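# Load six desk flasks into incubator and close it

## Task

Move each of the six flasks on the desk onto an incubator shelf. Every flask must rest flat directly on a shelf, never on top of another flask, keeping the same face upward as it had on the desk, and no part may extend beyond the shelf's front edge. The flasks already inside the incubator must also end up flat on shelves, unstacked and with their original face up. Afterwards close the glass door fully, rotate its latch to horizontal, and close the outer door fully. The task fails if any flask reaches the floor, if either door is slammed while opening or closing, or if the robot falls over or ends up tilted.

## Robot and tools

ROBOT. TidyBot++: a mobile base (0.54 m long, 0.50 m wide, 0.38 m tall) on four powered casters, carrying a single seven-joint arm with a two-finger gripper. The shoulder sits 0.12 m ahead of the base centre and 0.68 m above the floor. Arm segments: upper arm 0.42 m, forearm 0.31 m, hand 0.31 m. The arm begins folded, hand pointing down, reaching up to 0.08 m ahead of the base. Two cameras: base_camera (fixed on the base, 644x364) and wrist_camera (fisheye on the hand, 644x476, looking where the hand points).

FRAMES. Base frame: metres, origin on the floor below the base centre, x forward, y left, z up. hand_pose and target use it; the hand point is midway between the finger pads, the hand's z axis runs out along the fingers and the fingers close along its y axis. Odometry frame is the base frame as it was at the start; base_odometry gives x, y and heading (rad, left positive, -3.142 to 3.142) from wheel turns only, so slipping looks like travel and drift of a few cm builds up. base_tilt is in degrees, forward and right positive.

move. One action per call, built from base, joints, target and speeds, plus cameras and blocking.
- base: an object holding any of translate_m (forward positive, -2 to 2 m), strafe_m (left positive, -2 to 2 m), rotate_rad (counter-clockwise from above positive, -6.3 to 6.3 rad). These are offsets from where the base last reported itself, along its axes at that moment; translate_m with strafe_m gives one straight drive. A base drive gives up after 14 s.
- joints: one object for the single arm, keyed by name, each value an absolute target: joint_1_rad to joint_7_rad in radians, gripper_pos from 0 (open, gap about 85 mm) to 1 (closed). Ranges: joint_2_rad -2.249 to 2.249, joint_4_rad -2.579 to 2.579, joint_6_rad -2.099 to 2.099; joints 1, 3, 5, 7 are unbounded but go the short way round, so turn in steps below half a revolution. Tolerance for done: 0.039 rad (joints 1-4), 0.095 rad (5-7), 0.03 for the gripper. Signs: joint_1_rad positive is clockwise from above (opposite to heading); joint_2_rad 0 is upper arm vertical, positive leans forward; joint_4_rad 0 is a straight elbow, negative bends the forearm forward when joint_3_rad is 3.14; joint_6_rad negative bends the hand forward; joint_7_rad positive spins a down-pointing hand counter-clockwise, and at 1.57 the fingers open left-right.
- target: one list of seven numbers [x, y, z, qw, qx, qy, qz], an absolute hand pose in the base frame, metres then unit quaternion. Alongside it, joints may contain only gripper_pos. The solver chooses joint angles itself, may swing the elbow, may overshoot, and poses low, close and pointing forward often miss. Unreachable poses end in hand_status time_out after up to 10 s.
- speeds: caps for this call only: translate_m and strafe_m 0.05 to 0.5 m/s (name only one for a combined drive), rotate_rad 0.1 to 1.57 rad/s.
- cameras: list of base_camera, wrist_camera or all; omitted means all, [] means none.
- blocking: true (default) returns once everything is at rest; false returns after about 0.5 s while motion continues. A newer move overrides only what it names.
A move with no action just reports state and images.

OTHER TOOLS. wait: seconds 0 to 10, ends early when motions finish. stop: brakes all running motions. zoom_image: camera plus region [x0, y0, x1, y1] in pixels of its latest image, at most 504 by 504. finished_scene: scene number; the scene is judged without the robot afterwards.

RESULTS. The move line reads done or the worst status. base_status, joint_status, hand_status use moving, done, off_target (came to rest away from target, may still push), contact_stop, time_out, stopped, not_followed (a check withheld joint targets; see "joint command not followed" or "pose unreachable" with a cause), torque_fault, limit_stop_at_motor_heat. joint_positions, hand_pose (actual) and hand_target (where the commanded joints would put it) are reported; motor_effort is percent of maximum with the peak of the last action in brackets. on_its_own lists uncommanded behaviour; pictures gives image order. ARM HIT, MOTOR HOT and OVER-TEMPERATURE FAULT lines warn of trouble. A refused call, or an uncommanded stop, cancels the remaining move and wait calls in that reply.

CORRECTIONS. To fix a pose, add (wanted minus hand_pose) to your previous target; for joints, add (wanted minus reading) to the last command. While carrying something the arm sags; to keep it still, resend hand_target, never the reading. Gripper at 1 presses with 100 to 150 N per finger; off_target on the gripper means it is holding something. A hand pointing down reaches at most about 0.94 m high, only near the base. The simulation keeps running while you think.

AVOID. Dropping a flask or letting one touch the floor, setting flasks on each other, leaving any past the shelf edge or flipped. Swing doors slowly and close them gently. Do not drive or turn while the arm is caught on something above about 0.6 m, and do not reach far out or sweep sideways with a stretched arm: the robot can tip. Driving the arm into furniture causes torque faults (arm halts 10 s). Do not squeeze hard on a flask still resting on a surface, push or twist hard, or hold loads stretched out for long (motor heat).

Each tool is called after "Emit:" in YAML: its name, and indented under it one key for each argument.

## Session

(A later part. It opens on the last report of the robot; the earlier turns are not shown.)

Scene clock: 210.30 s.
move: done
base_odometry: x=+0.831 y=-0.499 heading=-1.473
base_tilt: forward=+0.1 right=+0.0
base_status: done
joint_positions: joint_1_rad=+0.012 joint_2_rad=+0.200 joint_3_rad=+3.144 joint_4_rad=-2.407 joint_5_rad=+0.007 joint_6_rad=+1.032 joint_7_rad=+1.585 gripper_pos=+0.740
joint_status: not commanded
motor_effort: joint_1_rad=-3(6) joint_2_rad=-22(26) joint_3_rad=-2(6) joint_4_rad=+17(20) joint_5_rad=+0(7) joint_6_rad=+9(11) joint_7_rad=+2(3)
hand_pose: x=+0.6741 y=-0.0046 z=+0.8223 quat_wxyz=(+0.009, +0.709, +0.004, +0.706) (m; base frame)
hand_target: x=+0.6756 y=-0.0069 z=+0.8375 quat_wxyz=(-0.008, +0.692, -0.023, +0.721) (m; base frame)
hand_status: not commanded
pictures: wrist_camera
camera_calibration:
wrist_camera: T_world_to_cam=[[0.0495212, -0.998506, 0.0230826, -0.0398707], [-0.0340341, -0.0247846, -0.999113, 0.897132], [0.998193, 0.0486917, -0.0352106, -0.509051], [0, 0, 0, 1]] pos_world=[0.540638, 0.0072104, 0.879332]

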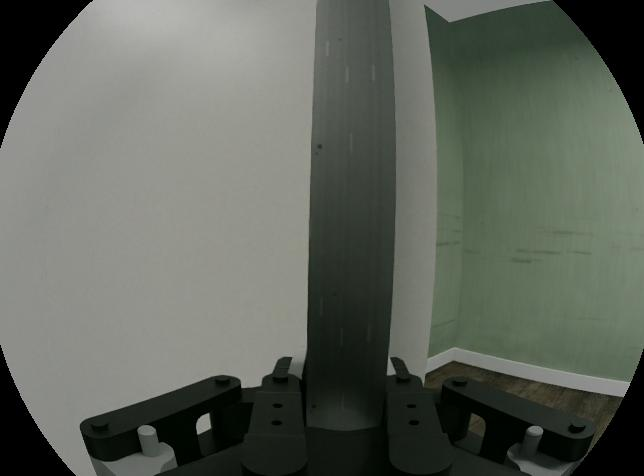

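Emit:
move:
  base: {"translate_m": -0.118, "strafe_m": 0.155, "rotate_rad": -0.21}
  speeds: {"translate_m": 0.12, "rotate_rad": 0.12}
  cameras: ["wrist_camera"]

Emit:
move:
  base: {"translate_m": -0.118, "strafe_m": 0.155, "rotate_rad": -0.21}
  speeds: {"translate_m": 0.12, "rotate_rad": 0.12}
  cameras: ["wrist_camera"]

Emit:
move:
  base: {"translate_m": -0.118, "strafe_m": 0.155, "rotate_rad": -0.21}
  speeds: {"translate_m": 0.12, "rotate_rad": 0.12}

Scene clock: 219.00 s.
move: done
base_odometry: x=+0.973 y=-0.366 heading=-1.683
base_tilt: forward=+0.1 right=+0.0
base_status: done
joint_positions: joint_1_rad=+0.006 joint_2_rad=+0.201 joint_3_rad=+3.138 joint_4_rad=-2.407 joint_5_rad=+0.007 joint_6_rad=+1.032 joint_7_rad=+1.585 gripper_pos=+0.740
joint_status: not commanded
motor_effort: joint_1_rad=+0(5) joint_2_rad=-24(26) joint_3_rad=+0(4) joint_4_rad=+16(19) joint_5_rad=-2(6) joint_6_rad=+10(11) joint_7_rad=+1(3)
hand_pose: x=+0.6741 y=+0.0021 z=+0.8223 quat_wxyz=(+0.005, +0.709, +0.007, +0.706) (m; base frame)
hand_target: x=+0.6756 y=-0.0069 z=+0.8375 quat_wxyz=(-0.008, +0.692, -0.023, +0.721) (m; base frame)
hand_status: not commanded
pictures: wrist_camera
camera_calibration:
wrist_camera: T_world_to_cam=[[0.0616559, -0.997866, 0.0214757, -0.0400833], [-0.0336916, -0.0235851, -0.999154, 0.896998], [0.997529, 0.0608802, -0.0350739, -0.509124], [0, 0, 0, 1]] pos_world=[0.540559, 0.0121537, 0.879243]

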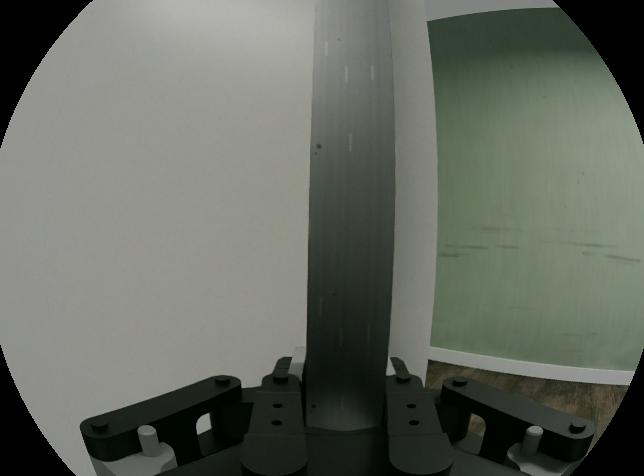

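Scene clock: 221.23 s.
move: done
base_odometry: x=+1.141 y=-0.266 heading=-1.893
base_tilt: forward=+0.1 right=+0.0
base_status: done
joint_positions: joint_1_rad=+0.000 joint_2_rad=+0.203 joint_3_rad=+3.133 joint_4_rad=-2.405 joint_5_rad=+0.007 joint_6_rad=+1.033 joint_7_rad=+1.585 gripper_pos=+0.740
joint_status: not commanded
motor_effort: joint_1_rad=+2(6) joint_2_rad=-23(26) joint_3_rad=+2(6) joint_4_rad=+16(19) joint_5_rad=-4(7) joint_6_rad=+9(11) joint_7_rad=+1(3)
hand_pose: x=+0.6749 y=+0.0080 z=+0.8223 quat_wxyz=(+0.000, +0.708, +0.011, +0.706) (m; base frame)
hand_target: x=+0.6756 y=-0.0069 z=+0.8375 quat_wxyz=(-0.008, +0.692, -0.023, +0.721) (m; base frame)
hand_status: not commanded
pictures: wrist_camera
camera_calibration:
wrist_camera: T_world_to_cam=[[0.0725068, -0.997156, 0.0205379, -0.0407543], [-0.0330809, -0.0229852, -0.999188, 0.896821], [0.996819, 0.0717685, -0.0346535, -0.510188], [0, 0, 0, 1]] pos_world=[0.541188, 0.0165906, 0.879251]

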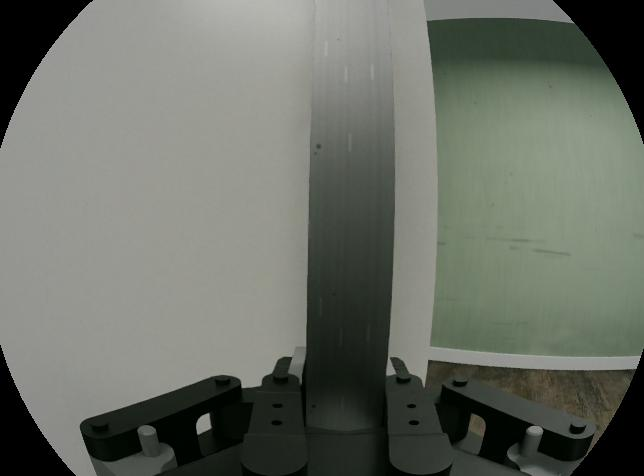

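Scene clock: 223.47 s.
move: done
base_odometry: x=+1.325 y=-0.203 heading=-2.103
base_tilt: forward=+0.1 right=+0.0
base_status: done
joint_positions: joint_1_rad=-0.005 joint_2_rad=+0.204 joint_3_rad=+3.129 joint_4_rad=-2.403 joint_5_rad=+0.007 joint_6_rad=+1.033 joint_7_rad=+1.585 gripper_pos=+0.740
joint_status: not commanded
motor_effort: joint_1_rad=+3(7) joint_2_rad=-23(25) joint_3_rad=+2(6) joint_4_rad=+16(20) joint_5_rad=-4(7) joint_6_rad=+9(11) joint_7_rad=+0(3)
hand_pose: x=+0.6753 y=+0.0124 z=+0.8223 quat_wxyz=(-0.003, +0.708, +0.014, +0.706) (m; base frame)
hand_target: x=+0.6756 y=-0.0069 z=+0.8375 quat_wxyz=(-0.008, +0.692, -0.023, +0.721) (m; base frame)
hand_status: not commanded
pictures: base_camera, wrist_camera
camera_calibration:
wrist_camera: T_world_to_cam=[[0.0806614, -0.996547, 0.0196931, -0.0412445], [-0.0326399, -0.0223878, -0.999216, 0.896588], [0.996207, 0.0799554, -0.034333, -0.510881], [0, 0, 0, 1]] pos_world=[0.541534, 0.0198182, 0.879157]

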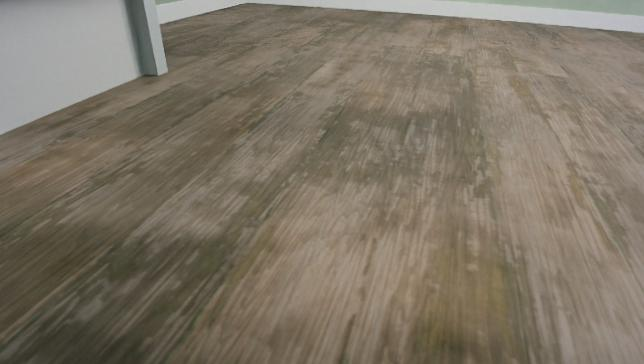

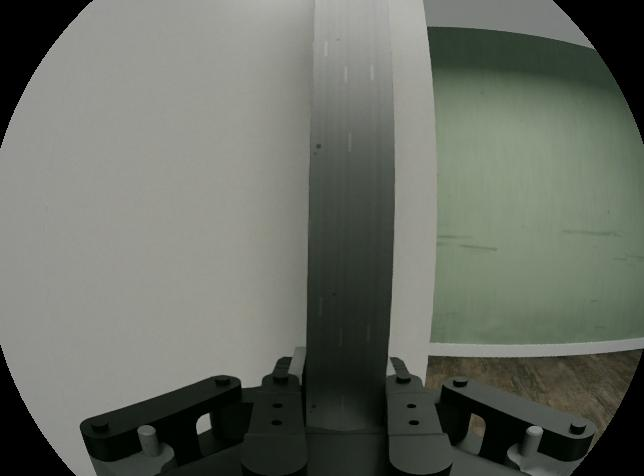

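Emit:
move:
  base: {"translate_m": -0.118, "strafe_m": 0.160, "rotate_rad": -0.21}
  speeds: {"translate_m": 0.12, "rotate_rad": 0.12}
  cameras: ["wrist_camera"]

Emit:
move:
  base: {"translate_m": -0.118, "strafe_m": 0.160, "rotate_rad": -0.21}
  speeds: {"translate_m": 0.12, "rotate_rad": 0.12}

Scene clock: 232.93 s.
move: done
base_odometry: x=+1.523 y=-0.183 heading=-2.313
base_tilt: forward=+0.1 right=+0.0
base_status: done
joint_positions: joint_1_rad=-0.003 joint_2_rad=+0.203 joint_3_rad=+3.130 joint_4_rad=-2.405 joint_5_rad=+0.007 joint_6_rad=+1.033 joint_7_rad=+1.585 gripper_pos=+0.740
joint_status: not commanded
motor_effort: joint_1_rad=+3(7) joint_2_rad=-23(26) joint_3_rad=+4(6) joint_4_rad=+18(20) joint_5_rad=-5(8) joint_6_rad=+10(11) joint_7_rad=+2(4)
hand_pose: x=+0.6746 y=+0.0108 z=+0.8222 quat_wxyz=(-0.002, +0.708, +0.013, +0.706) (m; base frame)
hand_target: x=+0.6756 y=-0.0069 z=+0.8375 quat_wxyz=(-0.008, +0.692, -0.023, +0.721) (m; base frame)
hand_status: not commanded
pictures: wrist_camera
camera_calibration:
wrist_camera: T_world_to_cam=[[0.0776705, -0.996785, 0.0196642, -0.0407551], [-0.0331058, -0.0222915, -0.999203, 0.896779], [0.996429, 0.0769576, -0.0347308, -0.50992], [0, 0, 0, 1]] pos_world=[0.540954, 0.0186087, 0.879156]

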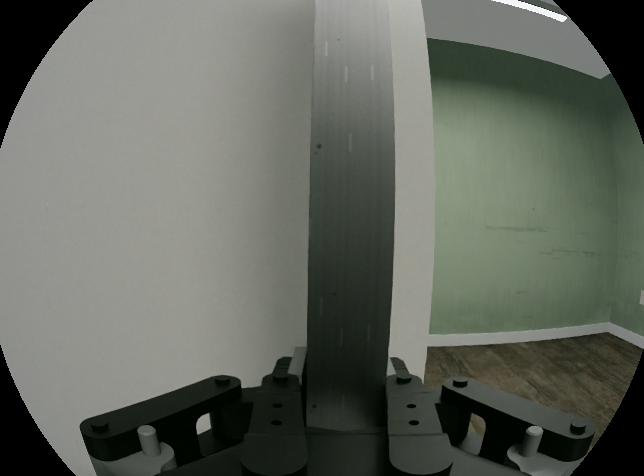

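Scene clock: 235.20 s.
move: done
base_odometry: x=+1.721 y=-0.204 heading=-2.524
base_tilt: forward=+0.1 right=+0.0
base_status: done
joint_positions: joint_1_rad=+0.000 joint_2_rad=+0.200 joint_3_rad=+3.132 joint_4_rad=-2.408 joint_5_rad=+0.007 joint_6_rad=+1.033 joint_7_rad=+1.581 gripper_pos=+0.740
joint_status: not commanded
motor_effort: joint_1_rad=+1(5) joint_2_rad=-22(26) joint_3_rad=+1(5) joint_4_rad=+18(20) joint_5_rad=-4(7) joint_6_rad=+10(11) joint_7_rad=+3(5)
hand_pose: x=+0.6736 y=+0.0082 z=+0.8221 quat_wxyz=(-0.001, +0.709, +0.010, +0.706) (m; base frame)
hand_target: x=+0.6756 y=-0.0069 z=+0.8375 quat_wxyz=(-0.008, +0.692, -0.023, +0.721) (m; base frame)
hand_status: not commanded
pictures: base_camera, wrist_camera
camera_calibration:
wrist_camera: T_world_to_cam=[[0.072884, -0.997201, 0.0166962, -0.0375821], [-0.0336586, -0.0191906, -0.999249, 0.897005], [0.996772, 0.0722673, -0.034963, -0.508695], [0, 0, 0, 1]] pos_world=[0.539984, 0.0164992, 0.879174]

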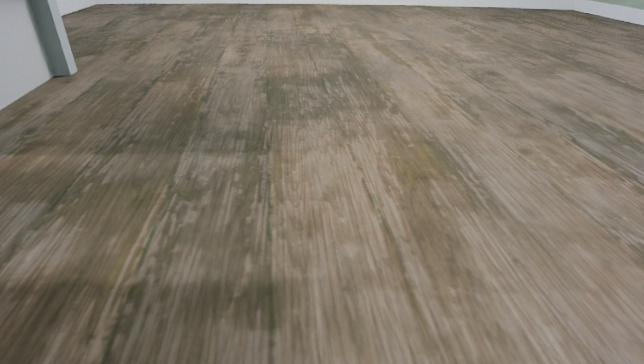

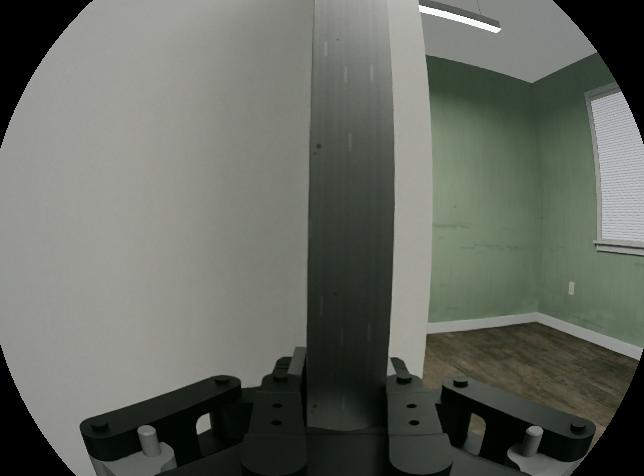

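Emit:
move:
  base: {"translate_m": -0.118, "strafe_m": 0.158, "rotate_rad": -0.21}
  speeds: {"translate_m": 0.1, "rotate_rad": 0.1}

Scene clock: 244.20 s.
move: done
base_odometry: x=+1.909 y=-0.265 heading=-2.733
base_tilt: forward=+0.1 right=+0.0
base_status: done
joint_positions: joint_1_rad=+0.003 joint_2_rad=+0.199 joint_3_rad=+3.134 joint_4_rad=-2.410 joint_5_rad=+0.007 joint_6_rad=+1.034 joint_7_rad=+1.579 gripper_pos=+0.740
joint_status: not commanded
motor_effort: joint_1_rad=+1(6) joint_2_rad=-22(25) joint_3_rad=+2(5) joint_4_rad=+17(21) joint_5_rad=-4(8) joint_6_rad=+10(12) joint_7_rad=+3(4)
hand_pose: x=+0.6728 y=+0.0055 z=+0.8220 quat_wxyz=(+0.000, +0.709, +0.007, +0.705) (m; base frame)
hand_target: x=+0.6756 y=-0.0069 z=+0.8375 quat_wxyz=(-0.008, +0.692, -0.023, +0.721) (m; base frame)
hand_status: not commanded
pictures: base_camera, wrist_camera
camera_calibration:
wrist_camera: T_world_to_cam=[[0.0679234, -0.997583, 0.0146459, -0.0352493], [-0.0340446, -0.0169888, -0.999276, 0.89715], [0.99711, 0.0673756, -0.0351163, -0.507747], [0, 0, 0, 1]] pos_world=[0.539217, 0.0142872, 0.879186]

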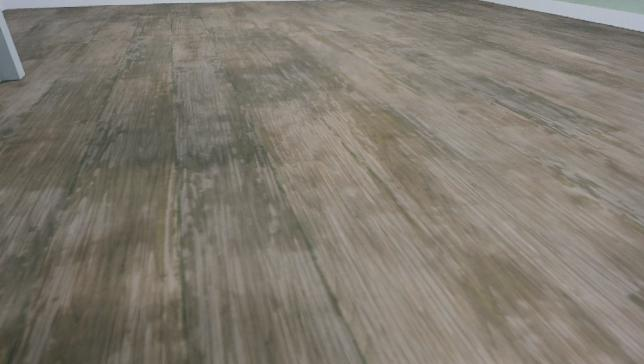

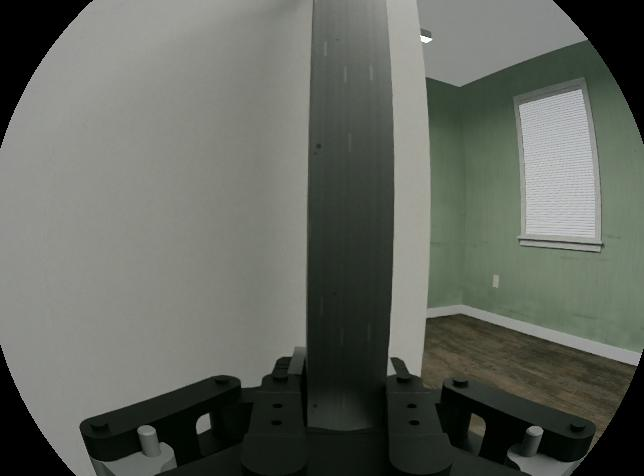

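Emit:
move:
  base: {"translate_m": -0.118, "strafe_m": 0.156, "rotate_rad": -0.21}
  speeds: {"translate_m": 0.1, "rotate_rad": 0.1}

Scene clock: 257.80 s.
move: time_out
base_odometry: x=+2.077 y=-0.360 heading=-2.945
base_tilt: forward=+0.2 right=+0.0
base_status: translate_m time_out (by the wheels' count: -0.117 of -0.118); strafe_m time_out (by the wheels' count: +0.154 of +0.156); rotate_rad time_out (by the wheels' count: -0.211 of -0.210)
joint_positions: joint_1_rad=+0.008 joint_2_rad=+0.319 joint_3_rad=+3.144 joint_4_rad=-2.259 joint_5_rad=+0.009 joint_6_rad=+1.034 joint_7_rad=+1.578 gripper_pos=+0.740
joint_status: not commanded
motor_effort: joint_1_rad=+0(8) joint_2_rad=-47(55) joint_3_rad=-1(8) joint_4_rad=-11(21) joint_5_rad=-5(10) joint_6_rad=+14(16) joint_7_rad=+2(5)
hand_pose: x=+0.7301 y=-0.0027 z=+0.8242 quat_wxyz=(+0.006, +0.697, +0.004, +0.717) (m; base frame)
hand_target: x=+0.6756 y=-0.0069 z=+0.8375 quat_wxyz=(-0.008, +0.692, -0.023, +0.721) (m; base frame)
hand_status: not commanded
pictures: base_camera, wrist_camera
camera_calibration:
wrist_camera: T_world_to_cam=[[0.0538495, -0.998356, 0.0196263, -0.0411233], [-0.00246141, -0.0197874, -0.999801, 0.878522], [0.998546, 0.0537905, -0.00352291, -0.591348], [0, 0, 0, 1]] pos_world=[0.594865, 0.00813685, 0.877071]

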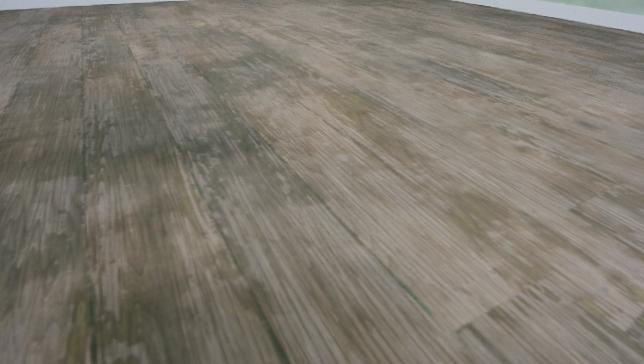

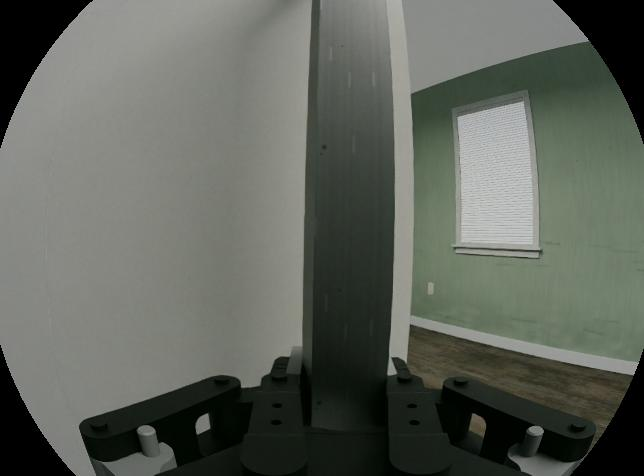

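Emit:
move:
  base: {"translate_m": 0.055, "strafe_m": -0.01}
  speeds: {"translate_m": 0.1}
  cameras: ["wrist_camera"]

Scene clock: 261.67 s.
move: done
base_odometry: x=+2.021 y=-0.361 heading=-2.945
base_tilt: forward=+0.1 right=+0.0
base_status: done
joint_positions: joint_1_rad=+0.007 joint_2_rad=+0.204 joint_3_rad=+3.136 joint_4_rad=-2.406 joint_5_rad=+0.009 joint_6_rad=+1.036 joint_7_rad=+1.578 gripper_pos=+0.740
joint_status: not commanded
motor_effort: joint_1_rad=+2(4) joint_2_rad=-23(50) joint_3_rad=+3(4) joint_4_rad=+17(18) joint_5_rad=-4(8) joint_6_rad=+9(16) joint_7_rad=+4(4)
hand_pose: x=+0.6748 y=+0.0022 z=+0.8222 quat_wxyz=(+0.002, +0.708, +0.005, +0.706) (m; base frame)
hand_target: x=+0.6756 y=-0.0069 z=+0.8375 quat_wxyz=(-0.008, +0.692, -0.023, +0.721) (m; base frame)
hand_status: not commanded
pictures: wrist_camera
camera_calibration:
wrist_camera: T_world_to_cam=[[0.0626019, -0.997927, 0.0149556, -0.0352779], [-0.0320256, -0.0169859, -0.999343, 0.895945], [0.997525, 0.0620817, -0.0330226, -0.51152], [0, 0, 0, 1]] pos_world=[0.541156, 0.0117697, 0.878992]

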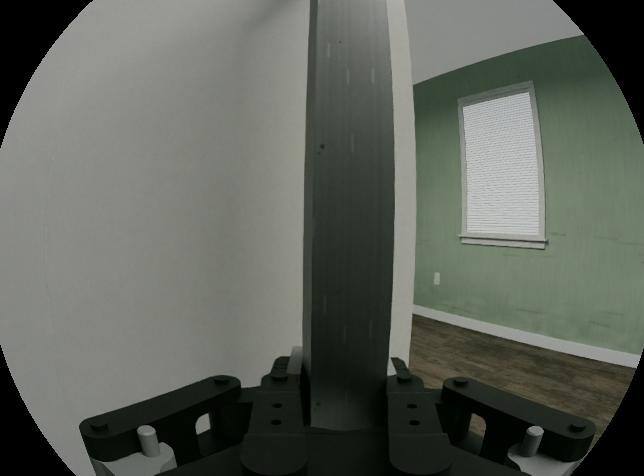

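Emit:
move:
  joints: {"gripper_pos": 0.0}
  cameras: ["wrist_camera"]

Emit:
move:
  base: {"translate_m": -0.2}
  speeds: {"translate_m": 0.1}

Scene clock: 265.40 s.
move: done
base_odometry: x=+2.021 y=-0.361 heading=-2.945
base_tilt: forward=+0.1 right=+0.0
base_status: not commanded
joint_positions: joint_1_rad=+0.007 joint_2_rad=+0.204 joint_3_rad=+3.140 joint_4_rad=-2.401 joint_5_rad=+0.005 joint_6_rad=+1.037 joint_7_rad=+1.578 gripper_pos=+0.000
joint_status: all done
motor_effort: joint_1_rad=+0(4) joint_2_rad=-23(23) joint_3_rad=-1(3) joint_4_rad=+14(17) joint_5_rad=-1(5) joint_6_rad=+9(9) joint_7_rad=+1(4)
hand_pose: x=+0.6763 y=-0.0003 z=+0.8248 quat_wxyz=(+0.004, +0.706, +0.003, +0.708) (m; base frame)
hand_target: x=+0.6756 y=-0.0069 z=+0.8375 quat_wxyz=(-0.008, +0.692, -0.023, +0.721) (m; base frame)
hand_status: not commanded
pictures: wrist_camera
camera_calibration:
wrist_camera: T_world_to_cam=[[0.0563861, -0.998311, 0.013967, -0.0328529], [-0.0265695, -0.0154847, -0.999527, 0.895069], [0.998055, 0.0559884, -0.0273977, -0.517779], [0, 0, 0, 1]] pos_world=[0.542406, 0.010052, 0.880919]

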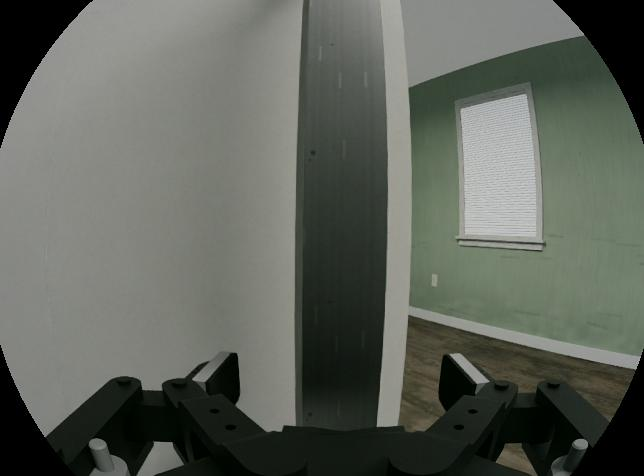

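Scene clock: 267.97 s.
move: done
base_odometry: x=+2.218 y=-0.322 heading=-2.945
base_tilt: forward=+0.1 right=+0.0
base_status: done
joint_positions: joint_1_rad=+0.007 joint_2_rad=+0.202 joint_3_rad=+3.140 joint_4_rad=-2.400 joint_5_rad=+0.005 joint_6_rad=+1.037 joint_7_rad=+1.578 gripper_pos=+0.000
joint_status: not commanded
motor_effort: joint_1_rad=+0(0) joint_2_rad=-23(25) joint_3_rad=-1(1) joint_4_rad=+14(16) joint_5_rad=+0(1) joint_6_rad=+8(9) joint_7_rad=+1(1)
hand_pose: x=+0.6761 y=-0.0003 z=+0.8261 quat_wxyz=(+0.004, +0.705, +0.003, +0.709) (m; base frame)
hand_target: x=+0.6756 y=-0.0069 z=+0.8375 quat_wxyz=(-0.008, +0.692, -0.023, +0.721) (m; base frame)
hand_status: not commanded
pictures: base_camera, wrist_camera
camera_calibration:
wrist_camera: T_world_to_cam=[[0.0563512, -0.998311, 0.0141016, -0.0329445], [-0.0241676, -0.0154838, -0.999588, 0.894818], [0.998118, 0.0559871, -0.0249993, -0.519506], [0, 0, 0, 1]] pos_world=[0.542011, 0.010052, 0.881927]

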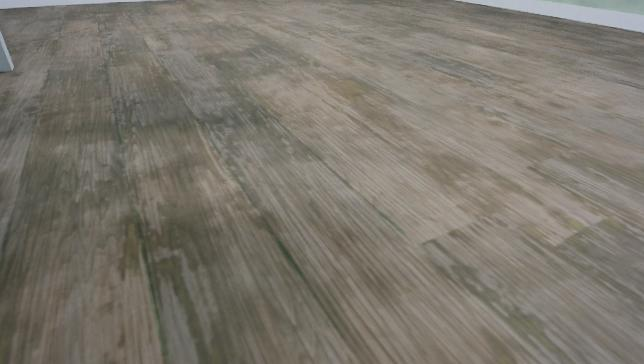

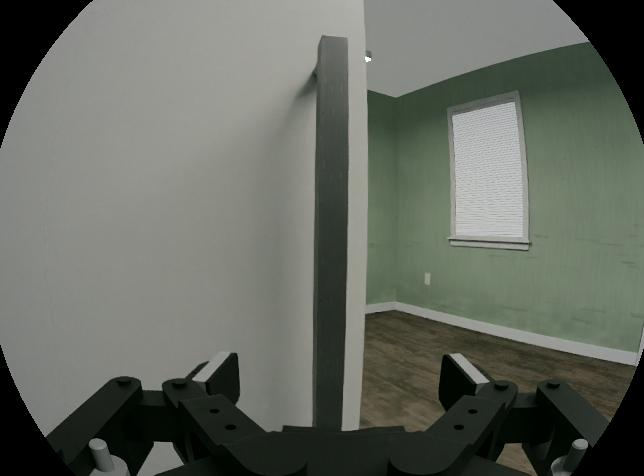

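Emit:
move:
  joints: {"joint_2_rad": -0.36, "joint_4_rad": -2.55, "joint_6_rad": 0.66}
  base: {"strafe_m": -0.5}
  speeds: {"strafe_m": 0.3}
  cameras: ["wrist_camera"]

Emit:
move:
  base: {"translate_m": 0.74, "strafe_m": -0.2}
  speeds: {"translate_m": 0.3}
  cameras: ["wrist_camera"]

Emit:
move:
  base: {"rotate_rad": 2.14}

Scene clock: 285.63 s.
move: done
base_odometry: x=+2.120 y=+0.169 heading=-2.945
base_tilt: forward=+0.1 right=+0.0
base_status: done
joint_positions: joint_1_rad=+0.007 joint_2_rad=-0.352 joint_3_rad=+3.140 joint_4_rad=-2.527 joint_5_rad=+0.005 joint_6_rad=+0.719 joint_7_rad=+1.578 gripper_pos=+0.000
joint_status: all done
motor_effort: joint_1_rad=+0(3) joint_2_rad=-7(25) joint_3_rad=+1(2) joint_4_rad=+20(20) joint_5_rad=+0(2) joint_6_rad=+9(9) joint_7_rad=+1(2)
hand_pose: x=+0.5417 y=+0.0003 z=+0.9338 quat_wxyz=(+0.005, +0.665, +0.003, +0.746) (m; base frame)
hand_target: x=+0.5378 y=-0.0046 z=+0.9058 quat_wxyz=(-0.012, +0.692, -0.023, +0.721) (m; base frame)
hand_status: not commanded
pictures: wrist_camera
camera_calibration:
wrist_camera: T_world_to_cam=[[0.0533656, -0.998318, 0.0226761, -0.0326483], [0.0849408, -0.018088, -0.996222, 0.936918], [0.994956, 0.0550901, 0.0838326, -0.482678], [0, 0, 0, 1]] pos_world=[0.402403, 0.0109443, 0.974583]

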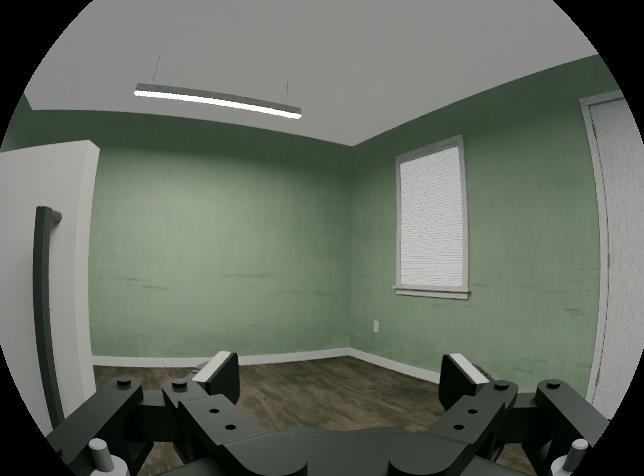

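Scene clock: 289.17 s.
move: done
base_odometry: x=+1.355 y=+0.220 heading=-2.945
base_tilt: forward=+0.1 right=+0.0
base_status: done
joint_positions: joint_1_rad=+0.007 joint_2_rad=-0.356 joint_3_rad=+3.140 joint_4_rad=-2.529 joint_5_rad=+0.005 joint_6_rad=+0.717 joint_7_rad=+1.578 gripper_pos=+0.000
joint_status: not commanded
motor_effort: joint_1_rad=+0(0) joint_2_rad=-7(9) joint_3_rad=+0(1) joint_4_rad=+20(20) joint_5_rad=+0(1) joint_6_rad=+8(9) joint_7_rad=+1(1)
hand_pose: x=+0.5406 y=+0.0004 z=+0.9339 quat_wxyz=(+0.005, +0.665, +0.003, +0.747) (m; base frame)
hand_target: x=+0.5378 y=-0.0046 z=+0.9058 quat_wxyz=(-0.012, +0.692, -0.023, +0.721) (m; base frame)
hand_status: not commanded
pictures: wrist_camera
camera_calibration:
wrist_camera: T_world_to_cam=[[0.0533581, -0.998318, 0.0226914, -0.0326038], [0.0852387, -0.0180874, -0.996196, 0.936968], [0.994931, 0.0550893, 0.0841302, -0.481872], [0, 0, 0, 1]] pos_world=[0.401303, 0.0109443, 0.974684]

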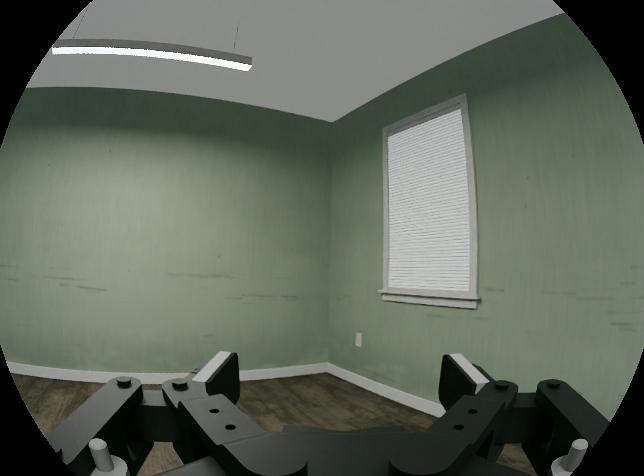

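Scene clock: 291.83 s.
move: done
base_odometry: x=+1.355 y=+0.220 heading=-0.805
base_tilt: forward=+0.1 right=+0.0
base_status: done
joint_positions: joint_1_rad=+0.007 joint_2_rad=-0.356 joint_3_rad=+3.140 joint_4_rad=-2.529 joint_5_rad=+0.005 joint_6_rad=+0.717 joint_7_rad=+1.578 gripper_pos=+0.000
joint_status: not commanded
motor_effort: joint_1_rad=+0(1) joint_2_rad=-7(9) joint_3_rad=+0(2) joint_4_rad=+20(20) joint_5_rad=-1(1) joint_6_rad=+8(9) joint_7_rad=+0(1)
hand_pose: x=+0.5406 y=+0.0003 z=+0.9338 quat_wxyz=(+0.005, +0.665, +0.003, +0.747) (m; base frame)
hand_target: x=+0.5378 y=-0.0046 z=+0.9058 quat_wxyz=(-0.012, +0.692, -0.023, +0.721) (m; base frame)
hand_status: not commanded
pictures: base_camera, wrist_camera
camera_calibration:
wrist_camera: T_world_to_cam=[[0.0533631, -0.998318, 0.0226812, -0.0325936], [0.0850401, -0.0180878, -0.996213, 0.936964], [0.994948, 0.0550898, 0.0839318, -0.481677], [0, 0, 0, 1]] pos_world=[0.401303, 0.0109443, 0.974583]

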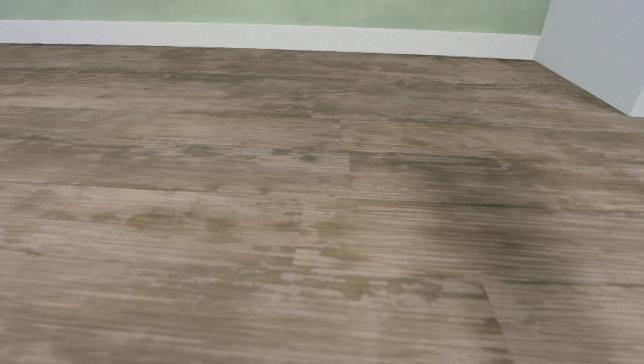

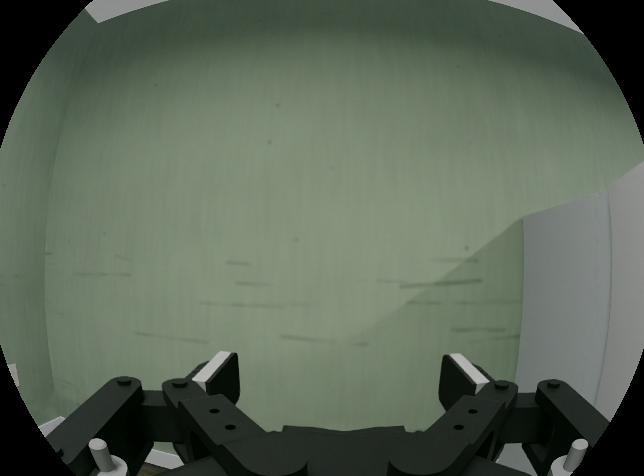

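Emit:
move:
  base: {"translate_m": -0.35}
  cameras: []

Emit:
move:
  base: {"strafe_m": -1.118}

Scene clock: 301.73 s.
move: done
base_odometry: x=+1.112 y=+0.473 heading=-0.805
base_tilt: forward=+0.1 right=+0.0
base_status: done
joint_positions: joint_1_rad=+0.007 joint_2_rad=-0.365 joint_3_rad=+3.140 joint_4_rad=-2.533 joint_5_rad=+0.005 joint_6_rad=+0.715 joint_7_rad=+1.578 gripper_pos=+0.000
joint_status: not commanded
motor_effort: joint_1_rad=+0(0) joint_2_rad=-7(11) joint_3_rad=+0(1) joint_4_rad=+20(21) joint_5_rad=+0(1) joint_6_rad=+8(9) joint_7_rad=+1(1)
hand_pose: x=+0.5378 y=+0.0003 z=+0.9345 quat_wxyz=(+0.005, +0.664, +0.003, +0.747) (m; base frame)
hand_target: x=+0.5378 y=-0.0046 z=+0.9058 quat_wxyz=(-0.012, +0.692, -0.023, +0.721) (m; base frame)
hand_status: not commanded
pictures: none
No camera images: "cameras" was empty.

Scene clock: 304.77 s.
move: done
base_odometry: x=+0.306 y=-0.303 heading=-0.805
base_tilt: forward=+0.1 right=+0.0
base_status: done
joint_positions: joint_1_rad=+0.007 joint_2_rad=-0.365 joint_3_rad=+3.141 joint_4_rad=-2.533 joint_5_rad=+0.005 joint_6_rad=+0.715 joint_7_rad=+1.578 gripper_pos=+0.000
joint_status: not commanded
motor_effort: joint_1_rad=+0(1) joint_2_rad=-7(8) joint_3_rad=+0(3) joint_4_rad=+20(20) joint_5_rad=+0(2) joint_6_rad=+8(9) joint_7_rad=+1(1)
hand_pose: x=+0.5379 y=+0.0001 z=+0.9345 quat_wxyz=(+0.005, +0.664, +0.003, +0.747) (m; base frame)
hand_target: x=+0.5378 y=-0.0046 z=+0.9058 quat_wxyz=(-0.012, +0.692, -0.023, +0.721) (m; base frame)
hand_status: not commanded
pictures: base_camera, wrist_camera
camera_calibration:
wrist_camera: T_world_to_cam=[[0.0527156, -0.998352, 0.0226652, -0.0323738], [0.087625, -0.0179848, -0.995991, 0.936267], [0.994758, 0.0544903, 0.0865326, -0.481268], [0, 0, 0, 1]] pos_world=[0.398411, 0.0107425, 0.974893]

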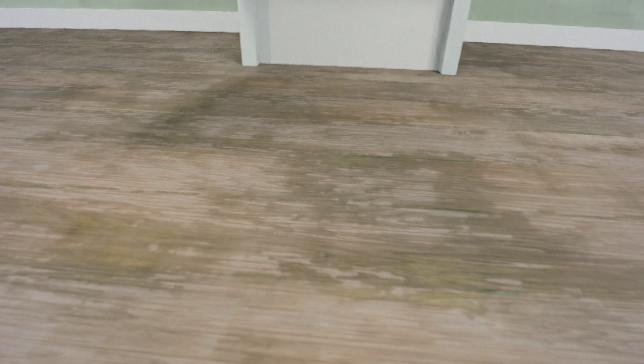

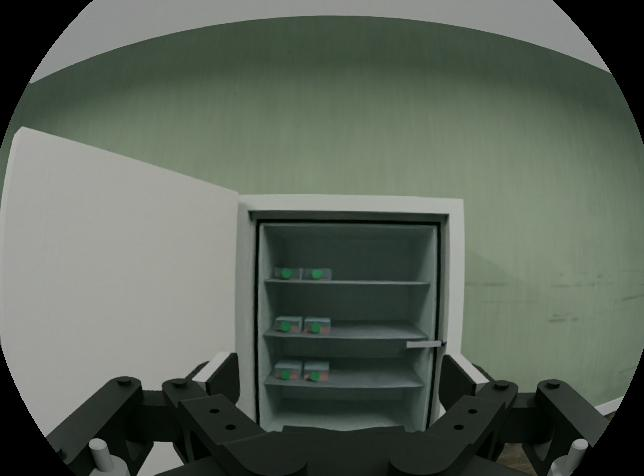

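Emit:
zoom_image:
  camera: "wrist_camera"
  region: [230, 180, 480, 430]

Scaled by 2.016.

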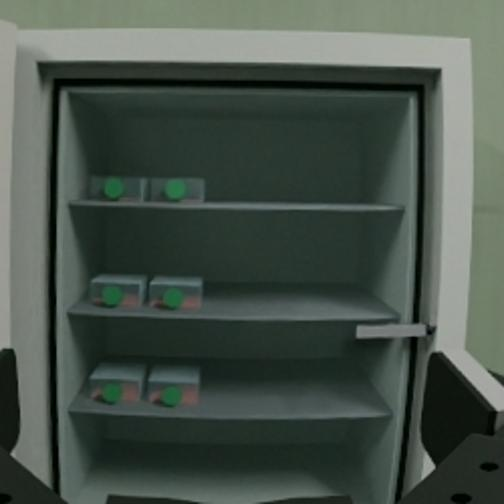

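Emit:
move:
  base: {"rotate_rad": -0.06, "strafe_m": -0.05, "translate_m": 0.35}
  speeds: {"translate_m": 0.25}

Scene clock: 321.90 s.
move: done
base_odometry: x=+0.513 y=-0.590 heading=-0.865
base_tilt: forward=+0.1 right=+0.0
base_status: done
joint_positions: joint_1_rad=+0.007 joint_2_rad=-0.358 joint_3_rad=+3.141 joint_4_rad=-2.533 joint_5_rad=+0.005 joint_6_rad=+0.714 joint_7_rad=+1.578 gripper_pos=+0.000
joint_status: not commanded
motor_effort: joint_1_rad=+0(1) joint_2_rad=-7(10) joint_3_rad=+0(2) joint_4_rad=+20(21) joint_5_rad=+0(1) joint_6_rad=+9(9) joint_7_rad=+0(2)
hand_pose: x=+0.5396 y=-0.0004 z=+0.9314 quat_wxyz=(+0.005, +0.667, +0.003, +0.745) (m; base frame)
hand_target: x=+0.5378 y=-0.0046 z=+0.9058 quat_wxyz=(-0.012, +0.692, -0.023, +0.721) (m; base frame)
hand_status: not commanded
pictures: base_camera, wrist_camera
camera_calibration:
wrist_camera: T_world_to_cam=[[0.0520088, -0.998406, 0.0219031, -0.0318152], [0.0801916, -0.0176867, -0.996623, 0.937649], [0.995422, 0.0535896, 0.0791439, -0.476222], [0, 0, 0, 1]] pos_world=[0.400505, 0.01034, 0.972869]

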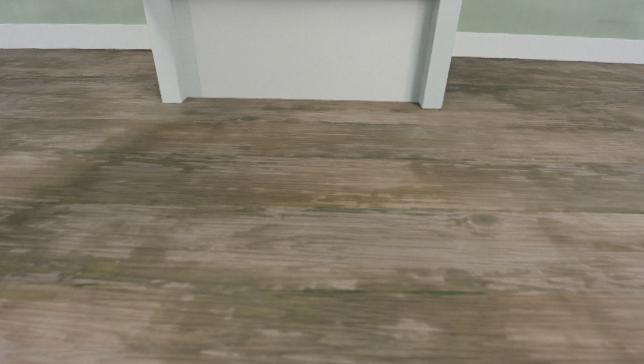

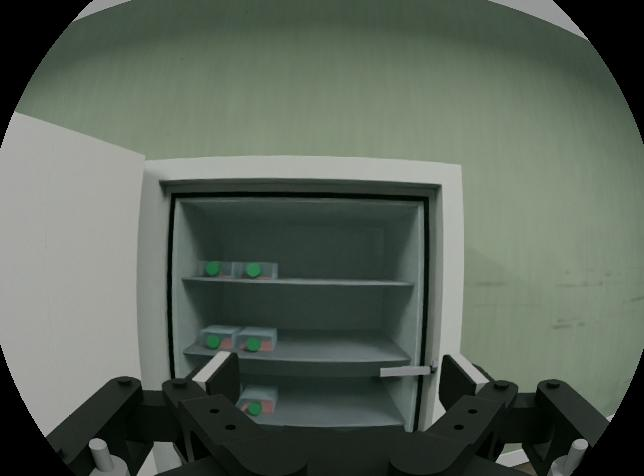

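Emit:
move:
  base: {"strafe_m": -0.2, "translate_m": 0.25}
  joints: {"joint_6_rad": 0.5}
  speeds: {"translate_m": 0.25}

Scene clock: 351.33 s.
move: done
base_odometry: x=+0.523 y=-0.910 heading=-0.865
base_tilt: forward=+0.1 right=+0.0
base_status: done
joint_positions: joint_1_rad=+0.007 joint_2_rad=-0.361 joint_3_rad=+3.141 joint_4_rad=-2.542 joint_5_rad=+0.005 joint_6_rad=+0.539 joint_7_rad=+1.578 gripper_pos=+0.000
joint_status: all done
motor_effort: joint_1_rad=+0(1) joint_2_rad=-7(9) joint_3_rad=+0(1) joint_4_rad=+19(22) joint_5_rad=+0(1) joint_6_rad=+8(10) joint_7_rad=+0(2)
hand_pose: x=+0.5385 y=-0.0006 z=+0.8729 quat_wxyz=(+0.005, +0.732, +0.003, +0.681) (m; base frame)
hand_target: x=+0.5358 y=-0.0040 z=+0.8561 quat_wxyz=(-0.011, +0.748, -0.024, +0.664) (m; base frame)
hand_status: not commanded
pictures: base_camera, wrist_camera
camera_calibration:
wrist_camera: T_world_to_cam=[[0.0543468, -0.998456, 0.011515, -0.0228253], [-0.1013, -0.0169856, -0.994711, 0.975523], [0.99337, 0.0528929, -0.102067, -0.311177], [0, 0, 0, 1]] pos_world=[0.409176, 0.0102389, 0.938865]

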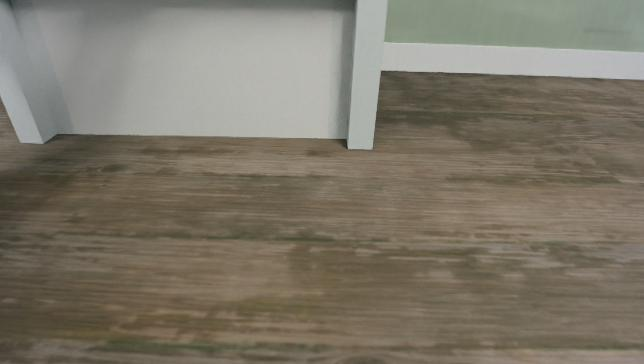

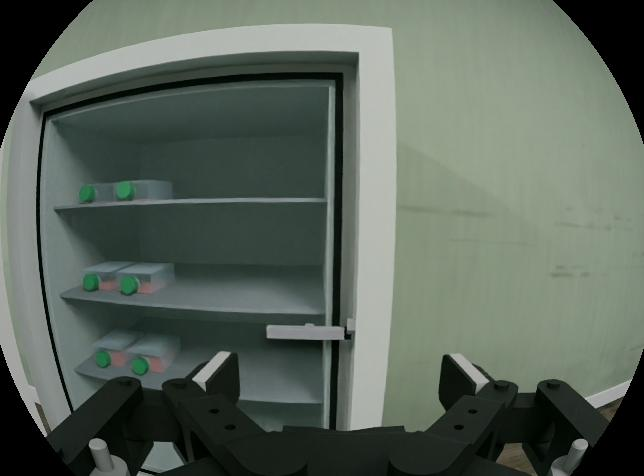

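Emit:
zoom_image:
  camera: "wrist_camera"
  region: [230, 280, 400, 400]

Emit:
zoom_image:
  camera: "wrist_camera"
  region: [20, 20, 400, 400]

Scaled by 2.965.

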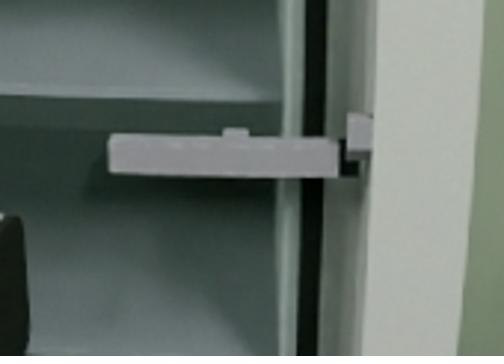

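Scaled by 1.326.

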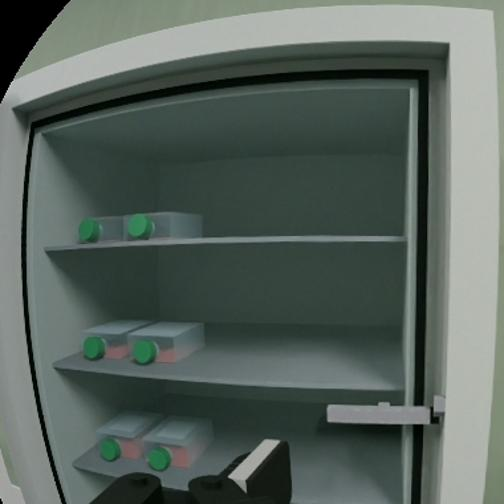

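Emit:
move:
  joints: {"joint_2_rad": 0.2, "joint_4_rad": -2.5, "joint_6_rad": 1.17, "joint_1_rad": 0.0}
  base: {"strafe_m": 0.04}

Scene clock: 374.97 s.
move: done
base_odometry: x=+0.554 y=-0.884 heading=-0.865
base_tilt: forward=+0.1 right=+0.0
base_status: done
joint_positions: joint_1_rad=+0.007 joint_2_rad=+0.194 joint_3_rad=+3.141 joint_4_rad=-2.510 joint_5_rad=+0.005 joint_6_rad=+1.121 joint_7_rad=+1.578 gripper_pos=+0.000
joint_status: all done
motor_effort: joint_1_rad=+0(1) joint_2_rad=-21(23) joint_3_rad=+0(2) joint_4_rad=+13(21) joint_5_rad=-1(1) joint_6_rad=+8(10) joint_7_rad=+1(1)
hand_pose: x=+0.6447 y=-0.0003 z=+0.8061 quat_wxyz=(+0.004, +0.711, +0.003, +0.703) (m; base frame)
hand_target: x=+0.6480 y=-0.0032 z=+0.8227 quat_wxyz=(-0.010, +0.692, -0.020, +0.721) (m; base frame)
hand_status: not commanded
pictures: base_camera, wrist_camera
camera_calibration:
wrist_camera: T_world_to_cam=[[0.0561811, -0.998338, 0.0128224, -0.0297942], [-0.0418906, -0.0151883, -0.999007, 0.884999], [0.997541, 0.0555882, -0.0426743, -0.474099], [0, 0, 0, 1]] pos_world=[0.51168, 0.0100512, 0.86427]

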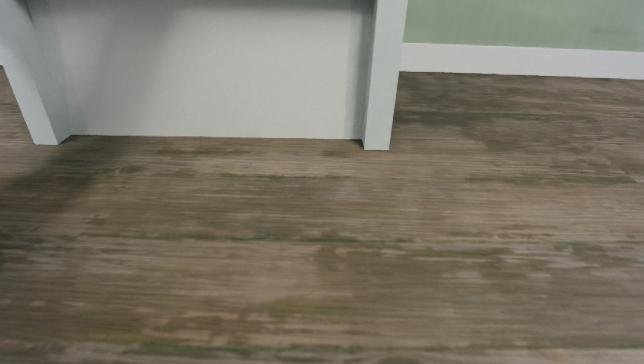

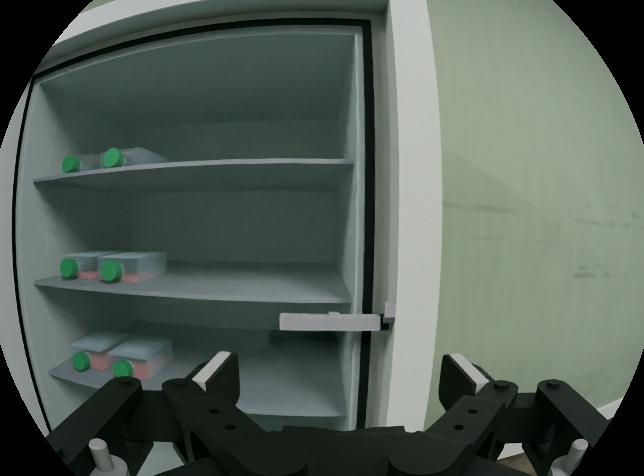

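Emit:
zoom_image:
  camera: "wrist_camera"
  region: [260, 270, 430, 390]

Scaled by 2.965.

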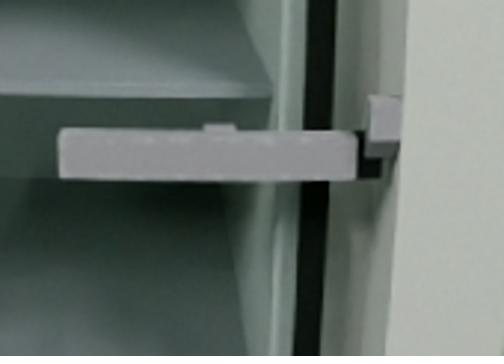

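Emit:
move:
  joints: {"joint_7_rad": 0.0}
  cameras: ["wrist_camera"]

Scene clock: 401.73 s.
move: done
base_odometry: x=+0.554 y=-0.884 heading=-0.865
base_tilt: forward=+0.1 right=+0.0
base_status: not commanded
joint_positions: joint_1_rad=+0.007 joint_2_rad=+0.194 joint_3_rad=+3.141 joint_4_rad=-2.509 joint_5_rad=+0.005 joint_6_rad=+1.123 joint_7_rad=+0.067 gripper_pos=+0.000
joint_status: all done
motor_effort: joint_1_rad=+0(0) joint_2_rad=-21(22) joint_3_rad=-1(1) joint_4_rad=+13(13) joint_5_rad=-1(1) joint_6_rad=+8(9) joint_7_rad=+1(2)
hand_pose: x=+0.6448 y=-0.0003 z=+0.8070 quat_wxyz=(-0.480, +0.519, -0.485, +0.515) (m; base frame)
hand_target: x=+0.6480 y=-0.0032 z=+0.8227 quat_wxyz=(-0.508, +0.484, -0.495, +0.512) (m; base frame)
hand_status: not commanded
pictures: wrist_camera
camera_calibration:
wrist_camera: T_world_to_cam=[[0.0477437, -0.0739677, -0.996117, 0.79007], [-0.0290041, 0.996731, -0.0754035, 0.132528], [0.998438, 0.0324915, 0.0454423, -0.545788], [0, 0, 0, 1]] pos_world=[0.511059, -0.0559219, 0.821797]

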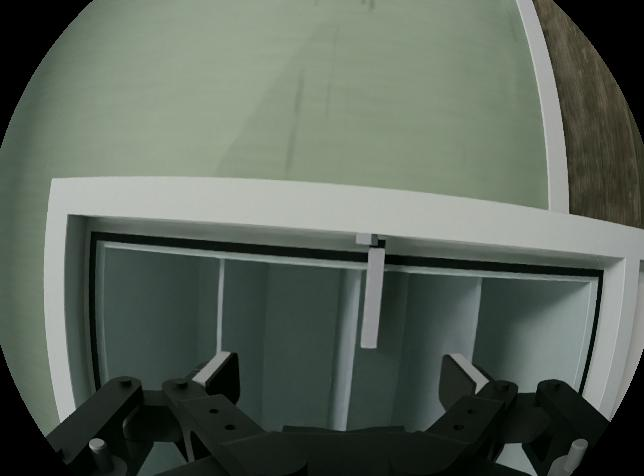

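Emit:
move:
  joints: {"joint_2_rad": 0.35, "joint_4_rad": -2.535, "joint_6_rad": 1.36, "joint_7_rad": -0.06}
  base: {"translate_m": 0.12}
  speeds: {"translate_m": 0.1}
  cameras: ["wrist_camera"]

Scene clock: 416.37 s.
move: done
base_odometry: x=+0.632 y=-0.975 heading=-0.865
base_tilt: forward=+0.1 right=+0.0
base_status: done
joint_positions: joint_1_rad=+0.007 joint_2_rad=+0.351 joint_3_rad=+3.141 joint_4_rad=-2.520 joint_5_rad=+0.005 joint_6_rad=+1.312 joint_7_rad=+0.008 gripper_pos=+0.000
joint_status: all done
motor_effort: joint_1_rad=+0(1) joint_2_rad=-24(27) joint_3_rad=+0(1) joint_4_rad=+10(14) joint_5_rad=+0(1) joint_6_rad=+8(10) joint_7_rad=+1(2)
hand_pose: x=+0.6589 y=-0.0003 z=+0.7779 quat_wxyz=(-0.500, +0.499, -0.495, +0.506) (m; base frame)
hand_target: x=+0.6540 y=-0.0035 z=+0.7872 quat_wxyz=(-0.524, +0.469, -0.508, +0.499) (m; base frame)
hand_status: not commanded
pictures: wrist_camera
camera_calibration:
wrist_camera: T_world_to_cam=[[0.0695045, -0.0138854, -0.997485, 0.747145], [-0.0283641, 0.999471, -0.0158895, 0.0840663], [0.997178, 0.0293972, 0.0690739, -0.576088], [0, 0, 0, 1]] pos_world=[0.524916, -0.0567121, 0.786395]

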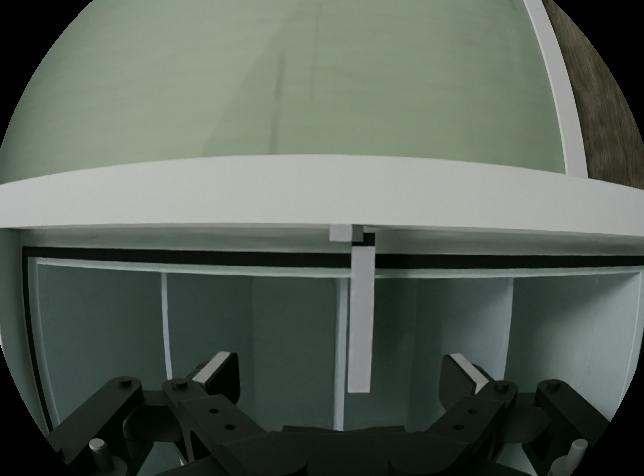

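Emit:
zoom_image:
  camera: "wrist_camera"
  region: [280, 210, 450, 400]

Scaled by 2.653.

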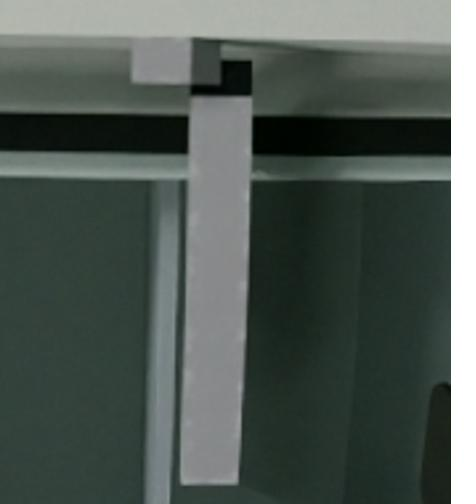

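Emit:
move:
  joints: {"joint_2_rad": 0.408, "joint_4_rad": -2.556, "joint_6_rad": 1.435}
  base: {"translate_m": 0.08, "strafe_m": -0.006}
  speeds: {"translate_m": 0.1}
  cameras: ["wrist_camera"]

Scene clock: 431.77 s.
move: done
base_odometry: x=+0.679 y=-1.040 heading=-0.865
base_tilt: forward=+0.1 right=+0.0
base_status: done
joint_positions: joint_1_rad=+0.007 joint_2_rad=+0.408 joint_3_rad=+3.141 joint_4_rad=-2.541 joint_5_rad=+0.005 joint_6_rad=+1.391 joint_7_rad=+0.008 gripper_pos=+0.000
joint_status: all done
motor_effort: joint_1_rad=+0(0) joint_2_rad=-25(27) joint_3_rad=+0(1) joint_4_rad=+9(11) joint_5_rad=+0(1) joint_6_rad=+9(10) joint_7_rad=+0(1)
hand_pose: x=+0.6575 y=-0.0003 z=+0.7637 quat_wxyz=(-0.501, +0.498, -0.495, +0.506) (m; base frame)
hand_target: x=+0.6525 y=-0.0036 z=+0.7716 quat_wxyz=(-0.522, +0.470, -0.508, +0.498) (m; base frame)
hand_status: not commanded
pictures: wrist_camera
camera_calibration:
wrist_camera: T_world_to_cam=[[0.0706767, -0.0130475, -0.997414, 0.732356], [-0.0283833, 0.999483, -0.0150858, 0.0831977], [0.997095, 0.0293761, 0.0702699, -0.574677], [0, 0, 0, 1]] pos_world=[0.523609, -0.0567175, 0.7721]

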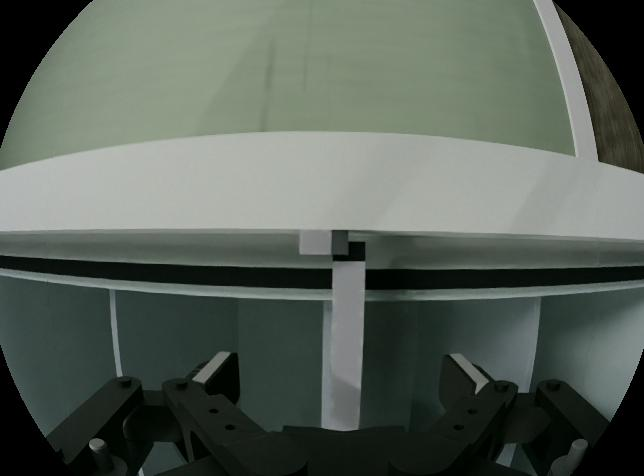

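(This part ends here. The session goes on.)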